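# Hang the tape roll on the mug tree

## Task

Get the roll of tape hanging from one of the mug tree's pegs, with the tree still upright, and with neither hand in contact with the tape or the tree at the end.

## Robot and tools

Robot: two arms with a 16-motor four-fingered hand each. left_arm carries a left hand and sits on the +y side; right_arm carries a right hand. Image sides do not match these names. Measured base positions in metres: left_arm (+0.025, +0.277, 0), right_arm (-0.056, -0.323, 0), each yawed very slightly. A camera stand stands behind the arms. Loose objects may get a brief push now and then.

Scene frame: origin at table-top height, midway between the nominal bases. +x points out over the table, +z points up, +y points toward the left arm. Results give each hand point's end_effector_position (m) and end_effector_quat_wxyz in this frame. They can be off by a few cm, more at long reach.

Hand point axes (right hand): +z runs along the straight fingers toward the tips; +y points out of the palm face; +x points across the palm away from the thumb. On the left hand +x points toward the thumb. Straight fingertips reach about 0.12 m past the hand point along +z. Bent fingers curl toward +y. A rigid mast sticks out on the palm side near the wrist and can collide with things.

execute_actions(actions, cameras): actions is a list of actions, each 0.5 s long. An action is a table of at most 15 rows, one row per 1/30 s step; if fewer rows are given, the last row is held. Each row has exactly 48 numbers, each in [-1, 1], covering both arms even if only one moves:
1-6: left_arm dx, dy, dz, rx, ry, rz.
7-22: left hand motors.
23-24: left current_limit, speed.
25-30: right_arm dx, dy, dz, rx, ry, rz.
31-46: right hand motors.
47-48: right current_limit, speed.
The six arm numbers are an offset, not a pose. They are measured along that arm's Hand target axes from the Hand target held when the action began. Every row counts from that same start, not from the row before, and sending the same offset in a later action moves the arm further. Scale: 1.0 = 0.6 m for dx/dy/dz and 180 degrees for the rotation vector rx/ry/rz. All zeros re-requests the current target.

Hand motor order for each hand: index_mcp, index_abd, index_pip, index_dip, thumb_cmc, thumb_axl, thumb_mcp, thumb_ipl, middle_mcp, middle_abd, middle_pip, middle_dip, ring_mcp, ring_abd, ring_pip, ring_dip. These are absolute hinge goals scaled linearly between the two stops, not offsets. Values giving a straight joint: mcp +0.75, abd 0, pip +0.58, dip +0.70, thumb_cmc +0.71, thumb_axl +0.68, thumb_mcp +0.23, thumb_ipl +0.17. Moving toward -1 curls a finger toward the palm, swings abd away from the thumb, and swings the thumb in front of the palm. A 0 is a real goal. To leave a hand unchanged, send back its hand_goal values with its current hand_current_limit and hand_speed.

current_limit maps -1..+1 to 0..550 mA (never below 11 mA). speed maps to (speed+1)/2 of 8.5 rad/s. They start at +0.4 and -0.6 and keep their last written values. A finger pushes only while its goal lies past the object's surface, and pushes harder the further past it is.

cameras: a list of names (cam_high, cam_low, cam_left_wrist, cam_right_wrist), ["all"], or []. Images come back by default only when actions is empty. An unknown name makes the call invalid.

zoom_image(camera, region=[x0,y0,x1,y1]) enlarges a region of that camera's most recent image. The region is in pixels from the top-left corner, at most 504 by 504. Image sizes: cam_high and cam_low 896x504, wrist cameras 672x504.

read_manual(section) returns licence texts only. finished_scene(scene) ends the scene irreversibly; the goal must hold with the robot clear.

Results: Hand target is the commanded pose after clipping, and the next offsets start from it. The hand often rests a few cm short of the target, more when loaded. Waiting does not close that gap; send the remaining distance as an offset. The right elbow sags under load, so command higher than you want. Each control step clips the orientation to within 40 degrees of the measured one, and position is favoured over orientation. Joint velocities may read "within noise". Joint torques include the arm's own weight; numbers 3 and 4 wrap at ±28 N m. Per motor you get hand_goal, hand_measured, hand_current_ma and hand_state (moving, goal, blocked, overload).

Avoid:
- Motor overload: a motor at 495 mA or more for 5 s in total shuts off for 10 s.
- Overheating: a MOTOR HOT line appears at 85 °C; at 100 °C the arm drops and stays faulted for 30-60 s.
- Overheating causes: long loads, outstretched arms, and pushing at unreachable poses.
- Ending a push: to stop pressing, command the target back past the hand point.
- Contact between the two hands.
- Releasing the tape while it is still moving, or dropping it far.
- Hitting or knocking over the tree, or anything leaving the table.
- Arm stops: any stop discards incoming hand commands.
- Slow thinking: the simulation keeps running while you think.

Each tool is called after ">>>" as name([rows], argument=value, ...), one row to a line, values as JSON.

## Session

>>> execute_actions(actions=[])

>>> zoom_image(camera="cam_high", region=[350, 140, 650, 440])

>>> zoom_image(camera="cam_low", region=[450, 120, 700, 330])

Scene clock: 0.00 s.
left_arm: end_effector_position=(+0.4627, +0.1940, +0.2114) hand_goal=(+0.754, +0.000, +0.576, +0.696, +0.714, +0.678, +0.226, +0.168, +0.754, +0.000, +0.576, +0.696, +0.754, +0.000, +0.576, +0.696) hand_measured=(+0.754, +0.000, +0.576, +0.696, +0.714, +0.678, +0.226, +0.168, +0.754, +0.000, +0.576, +0.696, +0.754, +0.000, +0.576, +0.696) hand_current_ma=(+0, +0, +0, +0, +0, +0, +0, +0, +0, +0, +0, +0, +0, +0, +0, +0) hand_state=(goal, goal, goal, goal, goal, goal, goal, goal, goal, goal, goal, goal, goal, goal, goal, goal) hand_current_limit=0.40 hand_speed=-0.60 end_effector_quat_wxyz=(+0.184, +0.949, +0.245, -0.070) | right_arm: end_effector_position=(+0.3742, +0.0665, +0.3768) hand_goal=(+0.754, +0.000, +0.576, +0.696, +0.714, +0.678, +0.226, +0.168, +0.754, +0.000, +0.576, +0.696, +0.754, +0.000, +0.576, +0.696) hand_measured=(+0.754, +0.000, +0.576, +0.696, +0.714, +0.678, +0.226, +0.168, +0.754, +0.000, +0.576, +0.696, +0.754, +0.000, +0.576, +0.696) hand_current_ma=(+0, +0, +0, +0, +0, +0, +0, +0, +0, +0, +0, +0, +0, +0, +0, +0) hand_state=(goal, goal, goal, goal, goal, goal, goal, goal, goal, goal, goal, goal, goal, goal, goal, goal) hand_current_limit=0.40 hand_speed=-0.60 end_effector_quat_wxyz=(-0.007, +0.335, +0.937, +0.105)
Joint positions: left_arm=[0.129 1.395 1.152 -1.42 0.387 1.195] | right_arm=[0.77 1.546 1.795 -1.642 -0.113 -0.155]
Joint velocities: within noise
Joint torques (N m): no reading
Heat: left arm: hottest elbow 29 °C; right arm: hottest elbow 30 °C.
Hand target: left_arm +0.4715, +0.1949, +0.2264; +0.187, +0.951, +0.242, -0.052 | right_arm +0.3772, +0.0692, +0.3884; -0.001, +0.333, +0.936, +0.115

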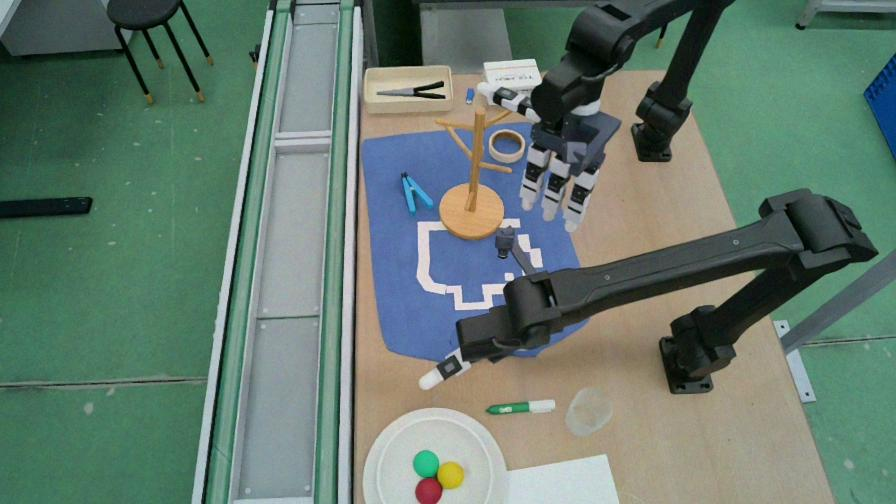

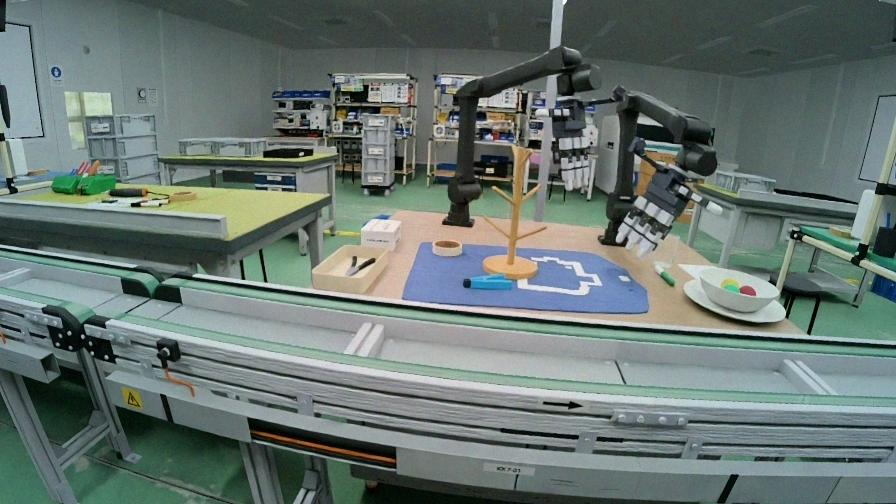

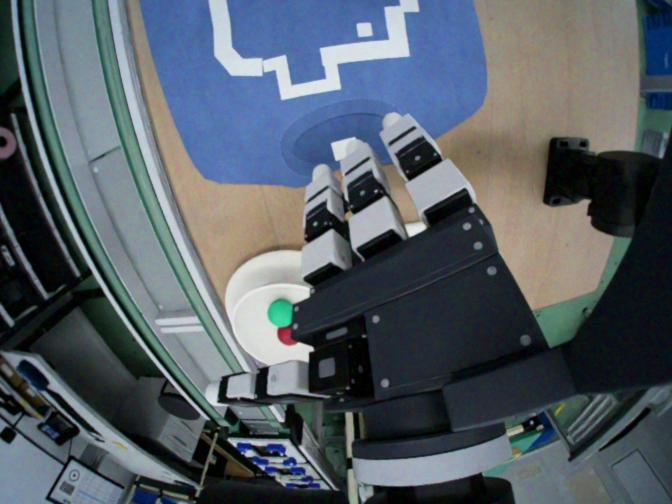

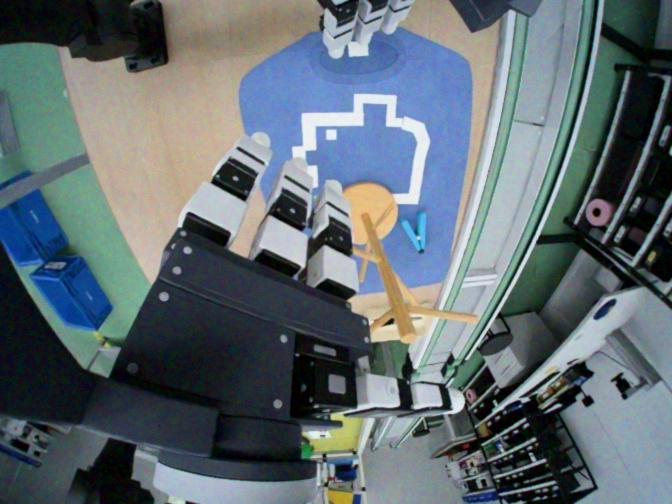

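Scaled by 1.680 from the camera's 896x504 image, which has a finer 1280x720 frame.

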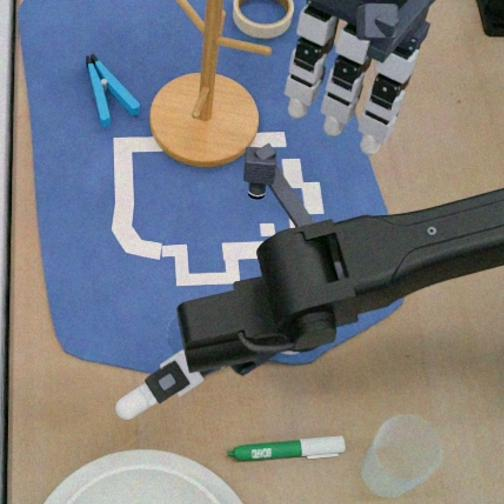

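Scaled by 2.016 from the camera's 896x504 image, which has a finer 1280x720 frame.

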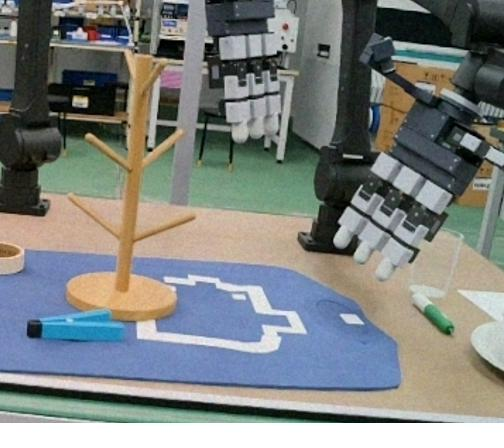

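>>> zoom_image(camera="cam_high", region=[420, 60, 620, 260])

>>> zoom_image(camera="cam_low", region=[420, 130, 580, 290])

>>> zoom_image(camera="cam_right_wrist", region=[250, 120, 500, 370])

Scaled by 2.520 from the camera's 896x504 image, which has a finer 1280x720 frame.

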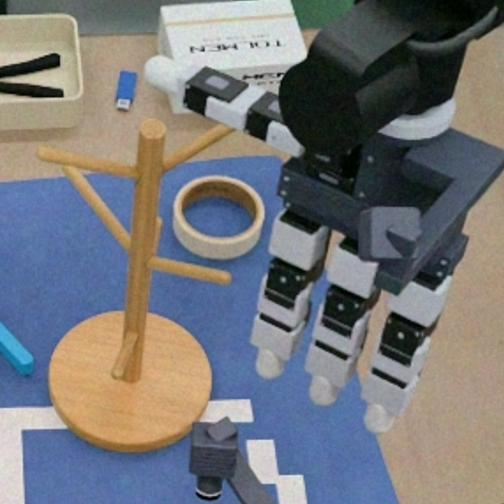

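Scaled by 3.150 from the camera's 896x504 image, which has a finer 1280x720 frame.

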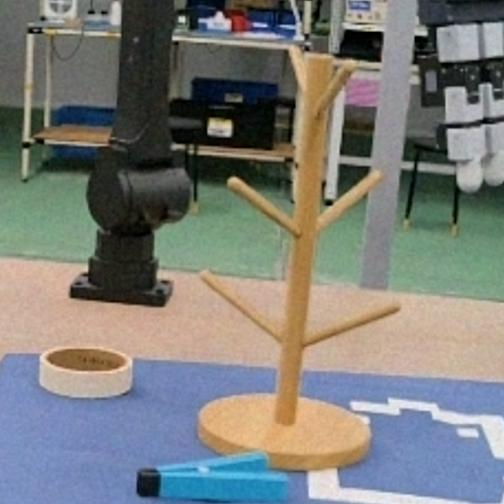

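Scaled by 2.016 from the camera's 672x504 image, which has a finer 960x720 frame.

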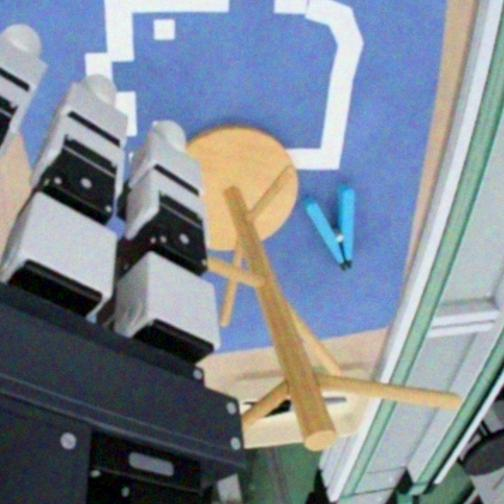

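>>> execute_actions([
  [[0,0,0,0,0,0,0.754,0,0.576,0.696,0.714,0.678,0.226,0.168,0.754,0,0.576,0.696,0.754,0,0.576,0.696,0.4,-0.6,0.0922,-0.0882,-0.03,0,0,0.1789,0.754,0,0.576,0.696,0.3,0.68,0.21,0.17,0.754,0,0.576,0.696,0.754,0,0.576,0.696,0.4,-0.6]],
  [[0,0,0,0,0,0,0.754,0,0.576,0.696,0.714,0.678,0.226,0.168,0.754,0,0.576,0.696,0.754,0,0.576,0.696,0.4,-0.6,-0.0662,-0.1093,-0.025,0,0,0.1789,0.384,0,0.182,0.304,-0.64,0.68,0.21,0.17,0.384,0,0.182,0.304,-0.3,0,-0.4,0,0.4,-0.6]],
  [[0,0,0,0,0,0,0.754,0,0.576,0.696,0.714,0.678,0.226,0.168,0.754,0,0.576,0.696,0.754,0,0.576,0.696,0.4,-0.6,-0.1502,0.0033,-0.032,0,0,0.1789,0.384,0,0.182,0.304,-0.64,0.68,0.21,0.17,0.384,0,0.182,0.304,-0.3,0,-0.4,0,0.4,-0.6]],
], cameras=["cam_high","cam_low"])

Scene clock: 26.50 s.
left_arm: end_effector_position=(+0.4627, +0.1940, +0.2114) hand_goal=(+0.754, +0.000, +0.576, +0.696, +0.714, +0.678, +0.226, +0.168, +0.754, +0.000, +0.576, +0.696, +0.754, +0.000, +0.576, +0.696) hand_measured=(+0.754, +0.000, +0.576, +0.696, +0.714, +0.678, +0.224, +0.168, +0.754, +0.000, +0.576, +0.696, +0.754, +0.000, +0.576, +0.696) hand_current_ma=(-1, +0, +1, +0, +1, -2, -5, -1, -1, +0, +1, +0, -1, +0, +1, +0) hand_state=(goal, goal, goal, goal, goal, goal, goal, goal, goal, goal, goal, goal, goal, goal, goal, goal) hand_current_limit=0.40 hand_speed=-0.60 end_effector_quat_wxyz=(+0.184, +0.949, +0.245, -0.070) | right_arm: end_effector_position=(+0.2322, -0.0819, +0.3958) hand_goal=(+0.384, +0.000, +0.182, +0.304, -0.640, +0.680, +0.210, +0.170, +0.384, +0.000, +0.182, +0.304, -0.300, +0.000, -0.400, +0.000) hand_measured=(+0.392, +0.000, +0.188, +0.308, -0.634, +0.678, +0.208, +0.168, +0.390, +0.000, +0.188, +0.308, -0.284, +0.000, -0.394, +0.002) hand_current_ma=(+22, +0, +11, +6, +15, -4, -7, -5, +15, +0, +12, +6, +44, +0, +14, +4) hand_state=(goal, goal, goal, goal, goal, goal, goal, goal, goal, goal, goal, goal, goal, goal, goal, goal) hand_current_limit=0.40 hand_speed=-0.60 end_effector_quat_wxyz=(-0.092, +0.915, +0.383, +0.087)
Joint positions: left_arm=[0.129 1.395 1.152 -1.42 0.387 1.195] | right_arm=[0.932 1.291 1.656 -1.696 -0.081 1.669]
Joint torques (N m): left_arm=[-0.85 -11.81 11.93 -0.36 0.39 0.07] | right_arm=[-2.14 -12.86 8.17 0.66 0.34 0.08]
Heat: left arm: hottest elbow 35 °C; right arm: hottest elbow 33 °C.
Hand target: left_arm +0.4715, +0.1949, +0.2264; +0.187, +0.951, +0.242, -0.052 | right_arm +0.2298, -0.0898, +0.3951; -0.087, +0.920, +0.373, +0.076
Off the commanded pose: left_arm 0.017 m, 2 deg | right_arm 0.008 m, 2 deg.
joint sent to its limit (right arm) — joint 4 (wrist pitch), lower limit. The joint targets still meet the commanded pose.
Images, in order (width x height): cam_high 896x504, cam_low 896x504.

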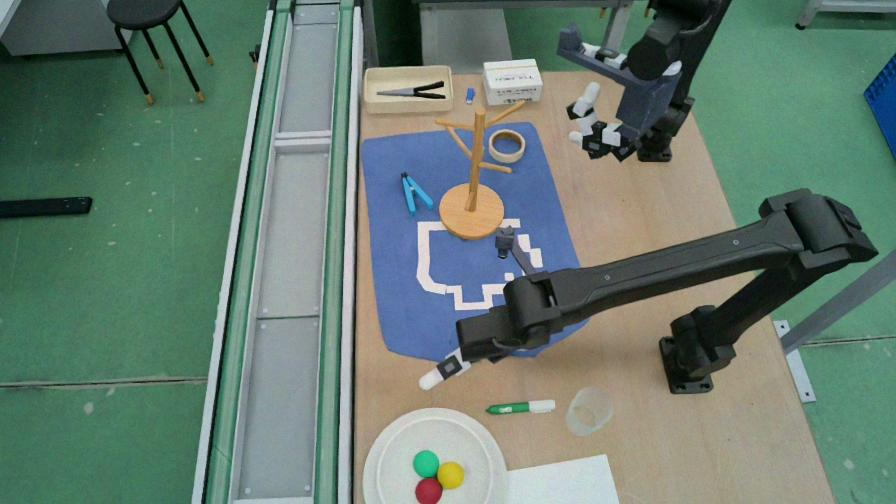

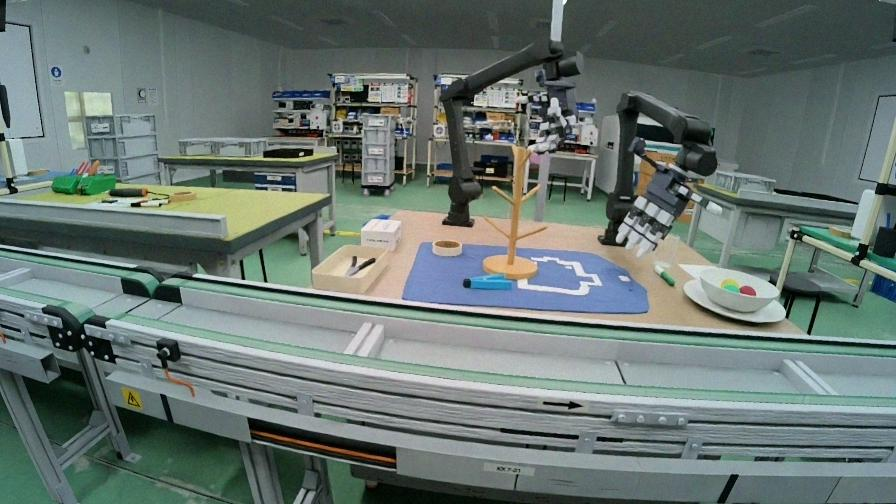

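>>> execute_actions([
  [[0,0,0,0,0,0,0.754,0,0.576,0.696,0.714,0.678,0.226,0.168,0.754,0,0.576,0.696,0.754,0,0.576,0.696,0.4,-0.6,-0.1188,0.1217,-0.0008,0,0,0.1389,0.384,0,0.182,0.304,-0.64,0.68,0.21,0.17,0.384,0,0.182,0.304,-0.3,0,-0.4,0,0.4,-0.6]],
  [[0,0,0,0,0,0,0.754,0,0.576,0.696,0.714,0.678,0.226,0.168,0.754,0,0.576,0.696,0.754,0,0.576,0.696,0.4,-0.6,-0.021,0.2467,0.0367,0,0,0,0.384,0,0.182,0.304,-0.64,0.68,0.21,0.17,0.384,0,0.182,0.304,-0.3,0,-0.4,0,0.4,-0.6]],
], cameras=["cam_high"])

Scene clock: 33.13 s.
left_arm: end_effector_position=(+0.4627, +0.1940, +0.2114) hand_goal=(+0.754, +0.000, +0.576, +0.696, +0.714, +0.678, +0.226, +0.168, +0.754, +0.000, +0.576, +0.696, +0.754, +0.000, +0.576, +0.696) hand_measured=(+0.754, +0.000, +0.576, +0.696, +0.714, +0.678, +0.224, +0.168, +0.754, +0.000, +0.576, +0.696, +0.754, +0.000, +0.576, +0.696) hand_current_ma=(-1, +0, +1, +0, +1, -2, -5, -1, -1, +0, +1, +0, -1, +0, +1, +0) hand_state=(goal, goal, goal, goal, goal, goal, goal, goal, goal, goal, goal, goal, goal, goal, goal, goal) hand_current_limit=0.40 hand_speed=-0.60 end_effector_quat_wxyz=(+0.184, +0.949, +0.245, -0.070) | right_arm: end_effector_position=(+0.2644, -0.3239, +0.3229) hand_goal=(+0.384, +0.000, +0.182, +0.304, -0.640, +0.680, +0.210, +0.170, +0.384, +0.000, +0.182, +0.304, -0.300, +0.000, -0.400, +0.000) hand_measured=(+0.388, +0.000, +0.186, +0.308, -0.638, +0.678, +0.208, +0.168, +0.386, +0.000, +0.186, +0.308, -0.286, +0.000, -0.396, +0.002) hand_current_ma=(+8, +0, +9, +6, +3, -4, -7, -5, +5, +0, +10, +6, +38, +0, +7, +4) hand_state=(goal, goal, goal, goal, goal, goal, goal, goal, goal, goal, goal, goal, goal, goal, goal, goal) hand_current_limit=0.40 hand_speed=-0.60 end_effector_quat_wxyz=(-0.098, +0.981, +0.161, +0.051)
Joint positions: left_arm=[0.129 1.395 1.152 -1.42 0.387 1.195] | right_arm=[0.214 1.139 1.352 -1.681 -0.195 1.42]
Joint torques (N m): left_arm=[-0.62 -11.75 11.99 -0.34 0.4 0.08] | right_arm=[-1.85 -9 9.37 0.79 -0.05 -0.21]
Heat: left arm: hottest elbow 36 °C; right arm: hottest elbow 34 °C.
Hand target: left_arm +0.4715, +0.1949, +0.2264; +0.187, +0.951, +0.242, -0.052 | right_arm +0.2699, -0.3256, +0.3238; -0.101, +0.979, +0.165, +0.056
Off the commanded pose: left_arm 0.017 m, 2 deg | right_arm 0.006 m, 1 deg.
Images, in order (width x height): cam_high 896x504.

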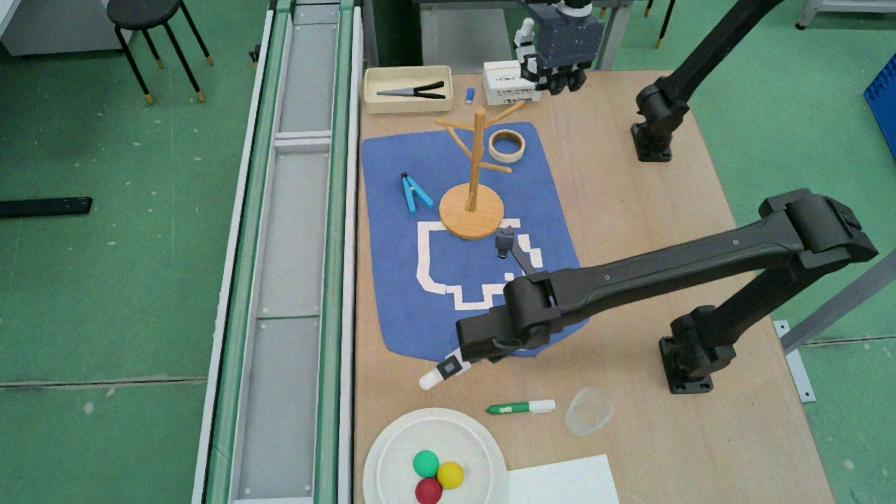

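>>> execute_actions([
  [[0,0,0,0,0,0,0.754,0,0.576,0.696,0.714,0.678,0.226,0.168,0.754,0,0.576,0.696,0.754,0,0.576,0.696,0.4,-0.6,0.0062,0.0595,0.0992,0.1093,0.0392,0.0651,0.384,0,0.182,0.304,-0.64,0.68,0.21,0.17,0.384,0,0.182,0.304,-0.3,0,-0.4,0,0.4,-0.6]],
  [[0,0,0,0,0,0,0.754,0,0.576,0.696,0.714,0.678,0.226,0.168,0.754,0,0.576,0.696,0.754,0,0.576,0.696,0.4,-0.6,0.0277,0.0697,0.102,0.1093,0.0392,0.0651,0.384,0,0.182,0.304,-0.64,0.68,0.21,0.17,0.384,0,0.182,0.304,-0.3,0,-0.4,0,0.4,-0.6]],
  [[0,0,0,0,0,0,0.754,0,0.576,0.696,0.714,0.678,0.226,0.168,0.754,0,0.576,0.696,0.754,0,0.576,0.696,0.4,-0.6,0.0083,0.0622,0.0878,0.1093,0.0392,0.0651,0.384,0,0.182,0.304,-0.64,0.68,0.21,0.17,0.384,0,0.182,0.304,-0.3,0,-0.4,0,0.4,-0.6]],
], cameras=["all"])

>>> zoom_image(camera="cam_high", region=[420, 60, 620, 260])

>>> zoom_image(camera="cam_low", region=[370, 130, 530, 290])

Scene clock: 38.93 s.
left_arm: end_effector_position=(+0.4627, +0.1940, +0.2114) hand_goal=(+0.754, +0.000, +0.576, +0.696, +0.714, +0.678, +0.226, +0.168, +0.754, +0.000, +0.576, +0.696, +0.754, +0.000, +0.576, +0.696) hand_measured=(+0.754, +0.000, +0.576, +0.696, +0.714, +0.678, +0.224, +0.168, +0.754, +0.000, +0.576, +0.696, +0.754, +0.000, +0.576, +0.696) hand_current_ma=(-1, +0, +1, +0, +1, -2, -5, -1, -1, +0, +1, +0, -1, +0, +1, +0) hand_state=(goal, goal, goal, goal, goal, goal, goal, goal, goal, goal, goal, goal, goal, goal, goal, goal) hand_current_limit=0.40 hand_speed=-0.60 end_effector_quat_wxyz=(+0.184, +0.949, +0.245, -0.070) | right_arm: end_effector_position=(+0.3354, -0.3269, +0.1295) hand_goal=(+0.384, +0.000, +0.182, +0.304, -0.640, +0.680, +0.210, +0.170, +0.384, +0.000, +0.182, +0.304, -0.300, +0.000, -0.400, +0.000) hand_measured=(+0.378, +0.000, +0.184, +0.306, -0.638, +0.678, +0.208, +0.168, +0.378, +0.000, +0.184, +0.306, -0.296, +0.000, -0.396, +0.002) hand_current_ma=(-14, +0, +2, +5, +3, -4, -6, -5, -11, +0, +2, +5, +10, +0, +7, +4) hand_state=(goal, goal, goal, goal, goal, goal, goal, goal, goal, goal, goal, goal, goal, goal, goal, goal) hand_current_limit=0.40 hand_speed=-0.60 end_effector_quat_wxyz=(-0.599, +0.782, -0.135, +0.104)
Joint positions: left_arm=[0.129 1.395 1.152 -1.42 0.387 1.195] | right_arm=[-0.335 1.514 1.016 -1.229 -1.303 1.407]
Joint torques (N m): left_arm=[-0.91 -12.04 11.97 -0.36 0.42 0.08] | right_arm=[-0.79 -14.45 7.13 0.58 -1.02 0.12]
Heat: left arm: hottest elbow 36 °C; right arm: hottest elbow 34 °C.
Hand target: left_arm +0.4715, +0.1949, +0.2264; +0.187, +0.951, +0.242, -0.052 | right_arm +0.3357, -0.3259, +0.1302; -0.598, +0.782, -0.138, +0.106
Off the commanded pose: left_arm 0.017 m, 2 deg | right_arm 0.001 m, 0 deg.

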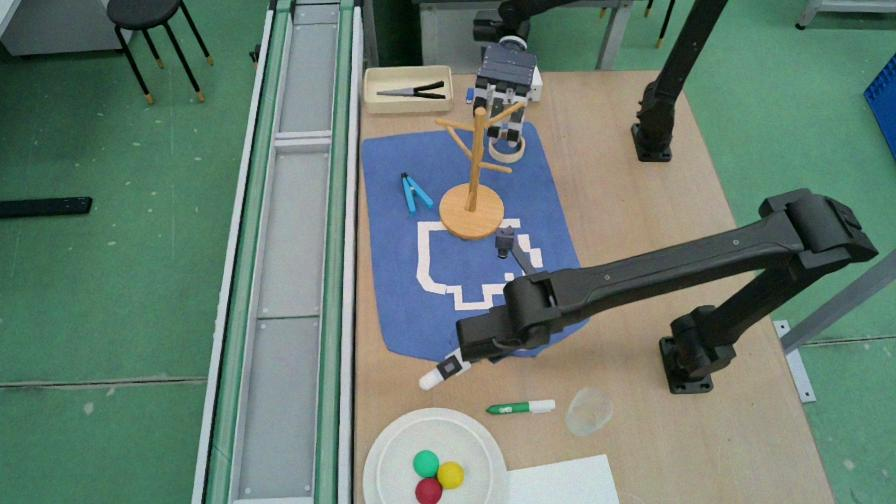

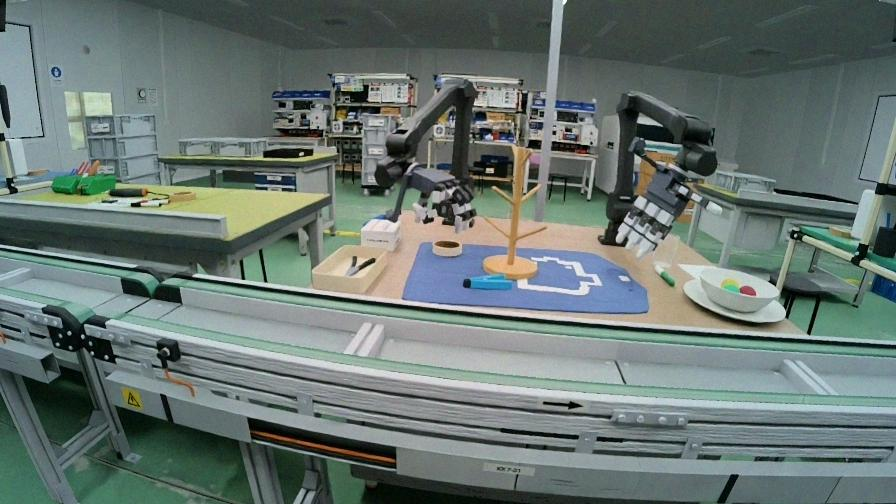

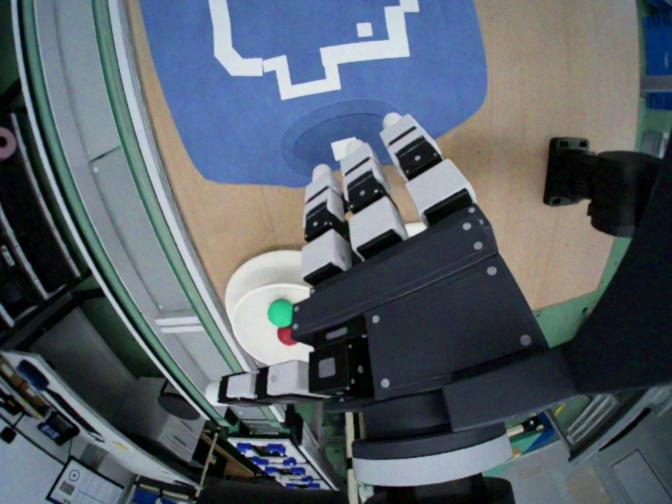

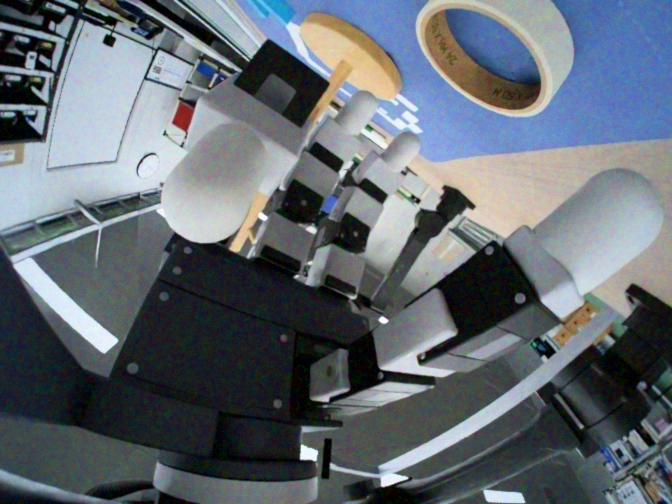

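Scaled by 2.520 from the camera's 896x504 image, which has a finer 1280x720 frame.

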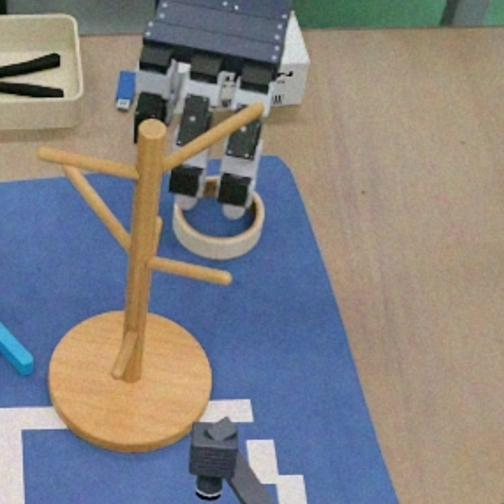

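Scaled by 3.150 from the camera's 896x504 image, which has a finer 1280x720 frame.

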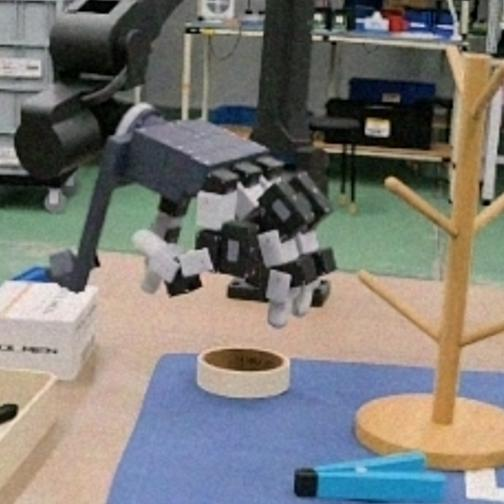

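>>> zoom_image(camera="cam_high", region=[460, 90, 560, 190])

>>> zoom_image(camera="cam_right_wrist", region=[250, 0, 672, 316])

Scaled by 5.040 from the camera's 896x504 image, which has a finer 1280x720 frame.

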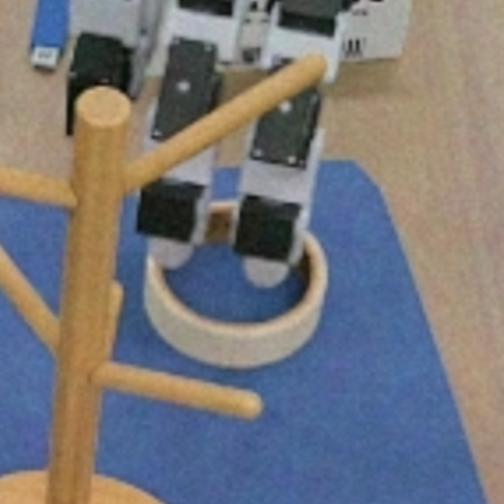

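Scaled by 1.194 from the camera's 672x504 image, which has a finer 960x720 frame.

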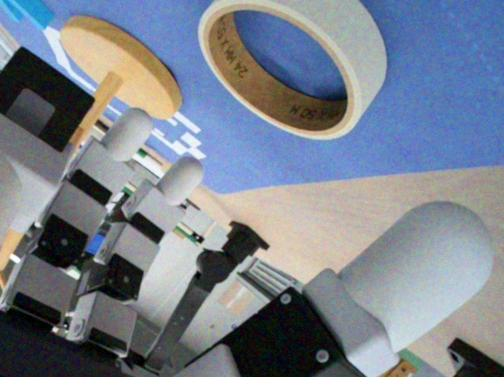

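>>> execute_actions([
  [[0,0,0,0,0,0,0.754,0,0.576,0.696,0.714,0.678,0.226,0.168,0.754,0,0.576,0.696,0.754,0,0.576,0.696,0.4,-0.6,-0.0057,0.0668,0.0405,0,-0.0429,-0.0115,0.384,0,0.182,0.304,-0.64,0.68,0.21,0.17,0.384,0,0.182,0.304,-0.3,0,-0.4,0,0.4,-0.6]],
], cameras=["all"])

>>> zoom_image(camera="cam_high", region=[460, 90, 560, 190])

>>> zoom_image(camera="cam_low", region=[370, 170, 490, 290])

Scene clock: 54.37 s.
left_arm: end_effector_position=(+0.4627, +0.1940, +0.2114) hand_goal=(+0.754, +0.000, +0.576, +0.696, +0.714, +0.678, +0.226, +0.168, +0.754, +0.000, +0.576, +0.696, +0.754, +0.000, +0.576, +0.696) hand_measured=(+0.754, +0.000, +0.576, +0.696, +0.714, +0.678, +0.224, +0.168, +0.754, +0.000, +0.576, +0.696, +0.754, +0.000, +0.576, +0.696) hand_current_ma=(-1, +0, +1, +0, +1, -2, -5, -1, -1, +0, +1, +0, -1, +0, +1, +0) hand_state=(goal, goal, goal, goal, goal, goal, goal, goal, goal, goal, goal, goal, goal, goal, goal, goal) hand_current_limit=0.40 hand_speed=-0.60 end_effector_quat_wxyz=(+0.184, +0.949, +0.245, -0.070) | right_arm: end_effector_position=(+0.3262, -0.3095, +0.0849) hand_goal=(+0.384, +0.000, +0.182, +0.304, -0.640, +0.680, +0.210, +0.170, +0.384, +0.000, +0.182, +0.304, -0.300, +0.000, -0.400, +0.000) hand_measured=(+0.378, +0.000, +0.184, +0.306, -0.638, +0.678, +0.208, +0.168, +0.378, +0.000, +0.184, +0.306, -0.296, +0.000, -0.396, +0.002) hand_current_ma=(-14, +0, +2, +5, +3, -4, -6, -5, -11, +0, +2, +5, +7, +0, +7, +4) hand_state=(goal, goal, goal, goal, goal, goal, goal, goal, goal, goal, goal, goal, goal, goal, goal, goal) hand_current_limit=0.40 hand_speed=-0.60 end_effector_quat_wxyz=(-0.604, +0.789, -0.092, +0.063)
Joint positions: left_arm=[0.129 1.395 1.152 -1.42 0.387 1.195] | right_arm=[-0.291 1.642 1.016 -1.363 -1.281 1.149]
Joint torques (N m): left_arm=[-0.97 -11.58 11.93 -0.42 0.4 0.08] | right_arm=[-1.38 -12.98 8.81 -0.43 -0.74 -0.08]
Heat: left arm: hottest elbow 38 °C; right arm: hottest elbow 34 °C.
Hand target: left_arm +0.4715, +0.1949, +0.2264; +0.187, +0.951, +0.242, -0.052 | right_arm +0.3370, -0.3124, +0.0853; -0.604, +0.790, -0.083, +0.064
Off the commanded pose: left_arm 0.017 m, 2 deg | right_arm 0.011 m, 1 deg.

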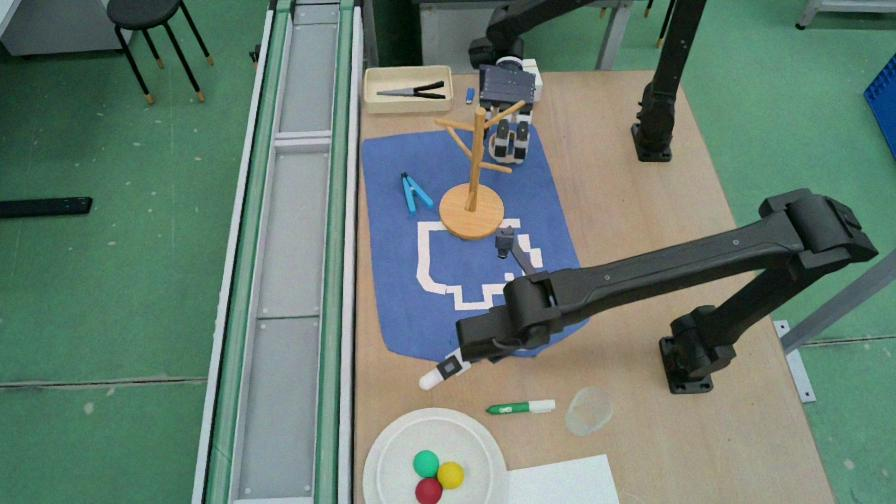

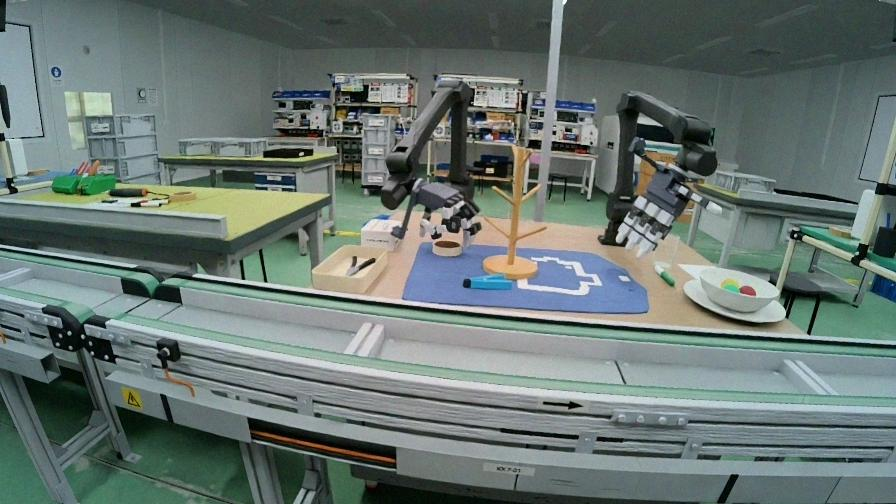

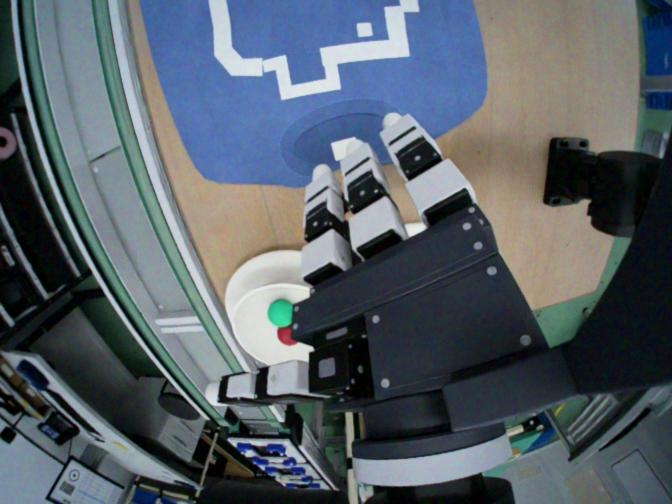

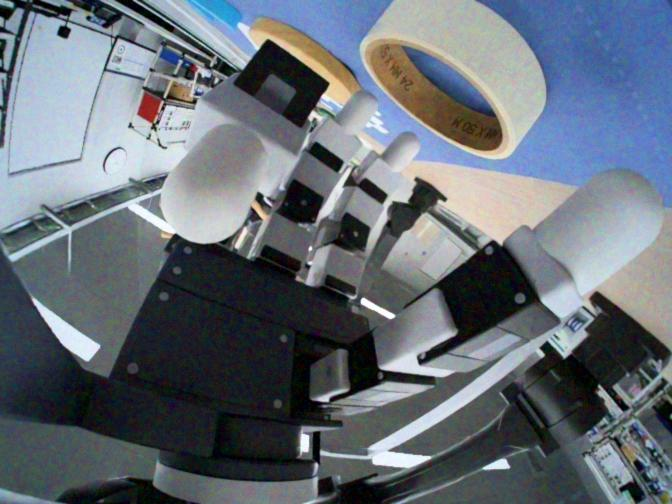

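Scaled by 5.040 from the camera's 896x504 image, which has a finer 1280x720 frame.

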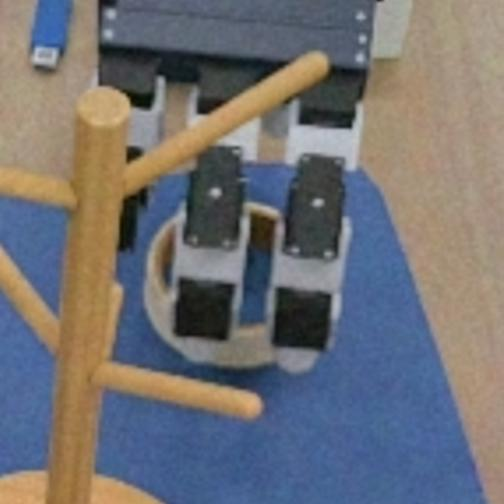

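Scaled by 4.200 from the camera's 896x504 image, which has a finer 1280x720 frame.

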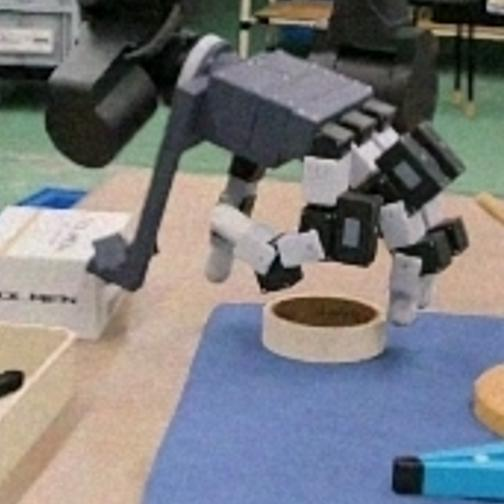

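>>> execute_actions([
  [[0,0,0,0,0,0,0.754,0,0.576,0.696,0.714,0.678,0.226,0.168,0.754,0,0.576,0.696,0.754,0,0.576,0.696,0.4,-0.6,0.0133,0.032,0.0098,0,0,0,0.384,0,0.182,0.304,-0.64,0.68,0.21,0.17,0.384,0,0.182,0.304,-0.3,0,-0.4,0,0.4,-0.6]],
], cameras=["all"])

>>> zoom_image(camera="cam_high", region=[460, 90, 560, 190])

>>> zoom_image(camera="cam_low", region=[370, 170, 490, 290])

Scene clock: 57.50 s.
left_arm: end_effector_position=(+0.4627, +0.1940, +0.2114) hand_goal=(+0.754, +0.000, +0.576, +0.696, +0.714, +0.678, +0.226, +0.168, +0.754, +0.000, +0.576, +0.696, +0.754, +0.000, +0.576, +0.696) hand_measured=(+0.754, +0.000, +0.576, +0.696, +0.714, +0.678, +0.224, +0.168, +0.754, +0.000, +0.576, +0.696, +0.754, +0.000, +0.576, +0.696) hand_current_ma=(-1, +0, +1, +0, +1, -2, -5, -1, -1, +0, +1, +0, -1, +0, +1, +0) hand_state=(goal, goal, goal, goal, goal, goal, goal, goal, goal, goal, goal, goal, goal, goal, goal, goal) hand_current_limit=0.40 hand_speed=-0.60 end_effector_quat_wxyz=(+0.184, +0.949, +0.245, -0.070) | right_arm: end_effector_position=(+0.3267, -0.3091, +0.0637) hand_goal=(+0.384, +0.000, +0.182, +0.304, -0.640, +0.680, +0.210, +0.170, +0.384, +0.000, +0.182, +0.304, -0.300, +0.000, -0.400, +0.000) hand_measured=(+0.378, +0.000, +0.184, +0.306, -0.638, +0.678, +0.208, +0.168, +0.378, +0.000, +0.184, +0.306, -0.296, +0.000, -0.396, +0.002) hand_current_ma=(-14, +0, +2, +5, +3, -4, -6, -5, -11, +0, +2, +5, +7, +0, +7, +4) hand_state=(goal, goal, goal, goal, goal, goal, goal, goal, goal, goal, goal, goal, goal, goal, goal, goal) hand_current_limit=0.40 hand_speed=-0.60 end_effector_quat_wxyz=(-0.608, +0.786, -0.100, +0.049)
Joint positions: left_arm=[0.129 1.395 1.152 -1.42 0.387 1.195] | right_arm=[-0.29 1.701 1.016 -1.347 -1.281 1.137]
Joint torques (N m): left_arm=[-0.73 -11.81 11.99 -0.36 0.39 0.08] | right_arm=[-1.03 -14.27 9.07 0.2 -0.76 -0.12]
Heat: left arm: hottest elbow 38 °C; right arm: hottest elbow 35 °C.
Hand target: left_arm +0.4715, +0.1949, +0.2264; +0.187, +0.951, +0.242, -0.052 | right_arm +0.3449, -0.3135, +0.0652; -0.604, +0.790, -0.083, +0.064
Off the commanded pose: left_arm 0.017 m, 2 deg | right_arm 0.019 m, 3 deg.

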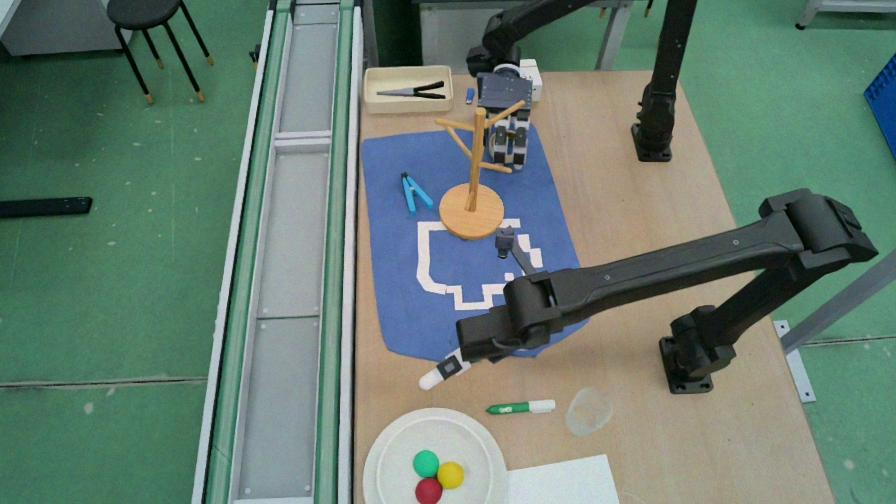

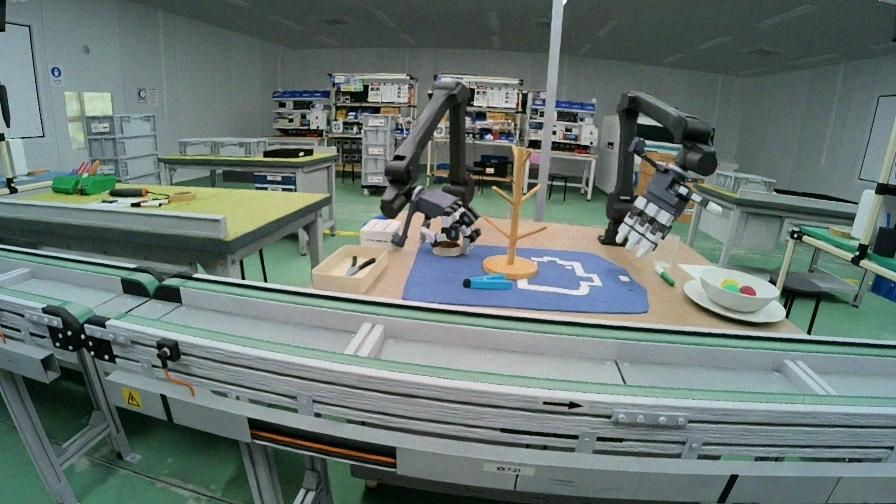

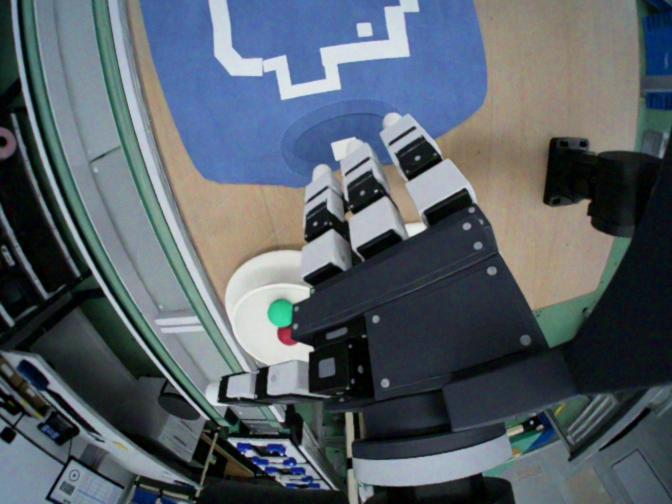

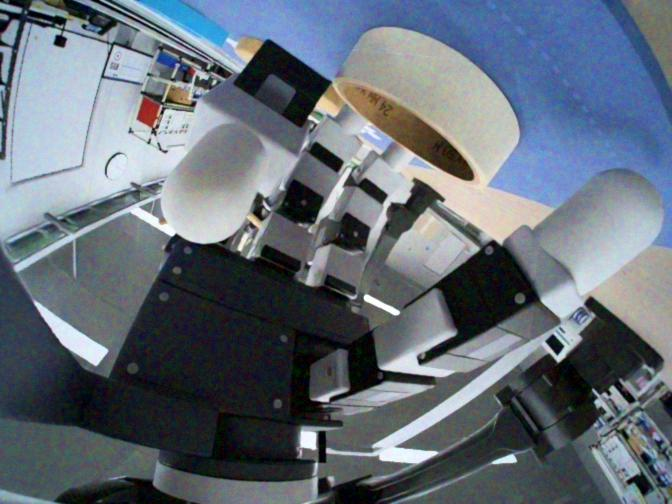

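Scaled by 5.040 from the camera's 896x504 image, which has a finer 1280x720 frame.

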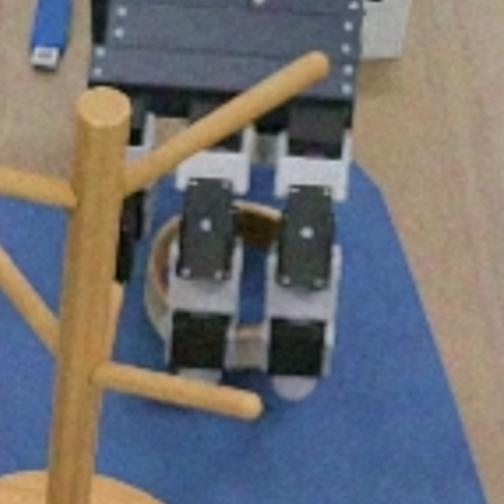

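Scaled by 4.200 from the camera's 896x504 image, which has a finer 1280x720 frame.

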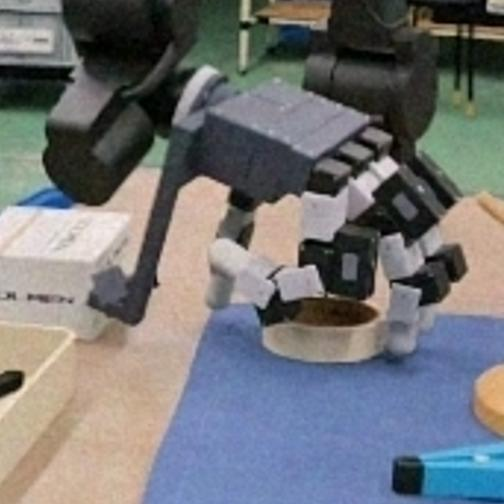

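>>> execute_actions([
  [[0,0,0,0,0,0,0.754,0,0.576,0.696,0.714,0.678,0.226,0.168,0.754,0,0.576,0.696,0.754,0,0.576,0.696,0.4,-0.6,0.0098,-0.0005,0.002,0,0,0,0.384,0,0.182,0.304,-0.64,0.68,0.21,0.17,0.384,0,0.182,0.304,-0.3,0,-0.4,0,0.4,-0.6]],
])

Scene clock: 59.63 s.
left_arm: end_effector_position=(+0.4627, +0.1940, +0.2114) hand_goal=(+0.754, +0.000, +0.576, +0.696, +0.714, +0.678, +0.226, +0.168, +0.754, +0.000, +0.576, +0.696, +0.754, +0.000, +0.576, +0.696) hand_measured=(+0.754, +0.000, +0.576, +0.696, +0.714, +0.678, +0.224, +0.168, +0.754, +0.000, +0.576, +0.696, +0.754, +0.000, +0.576, +0.696) hand_current_ma=(-1, +0, +1, +0, +1, -2, -5, -1, -1, +0, +1, +0, -1, +0, +1, +0) hand_state=(goal, goal, goal, goal, goal, goal, goal, goal, goal, goal, goal, goal, goal, goal, goal, goal) hand_current_limit=0.40 hand_speed=-0.60 end_effector_quat_wxyz=(+0.184, +0.949, +0.245, -0.070) | right_arm: end_effector_position=(+0.3335, -0.3106, +0.0652) hand_goal=(+0.384, +0.000, +0.182, +0.304, -0.640, +0.680, +0.210, +0.170, +0.384, +0.000, +0.182, +0.304, -0.300, +0.000, -0.400, +0.000) hand_measured=(+0.378, +0.000, +0.184, +0.306, -0.638, +0.678, +0.208, +0.168, +0.378, +0.000, +0.184, +0.306, -0.296, +0.000, -0.396, +0.002) hand_current_ma=(-14, +0, +2, +5, +3, -4, -6, -5, -11, +0, +2, +5, +7, +0, +7, +4) hand_state=(goal, goal, goal, goal, goal, goal, goal, goal, goal, goal, goal, goal, goal, goal, goal, goal) hand_current_limit=0.40 hand_speed=-0.60 end_effector_quat_wxyz=(-0.606, +0.788, -0.093, +0.056)
Joint positions: left_arm=[0.129 1.395 1.152 -1.42 0.387 1.195] | right_arm=[-0.287 1.703 1.029 -1.338 -1.281 1.137]
Joint torques (N m): left_arm=[-0.91 -11.87 11.96 -0.38 0.43 0.06] | right_arm=[-0.32 -14.04 9.26 0.38 -0.82 0.03]
Heat: left arm: hottest elbow 38 °C; right arm: hottest elbow 35 °C.
Hand target: left_arm +0.4715, +0.1949, +0.2264; +0.187, +0.951, +0.242, -0.052 | right_arm +0.3510, -0.3135, +0.0652; -0.604, +0.790, -0.083, +0.064
Off the commanded pose: left_arm 0.017 m, 2 deg | right_arm 0.018 m, 1 deg.


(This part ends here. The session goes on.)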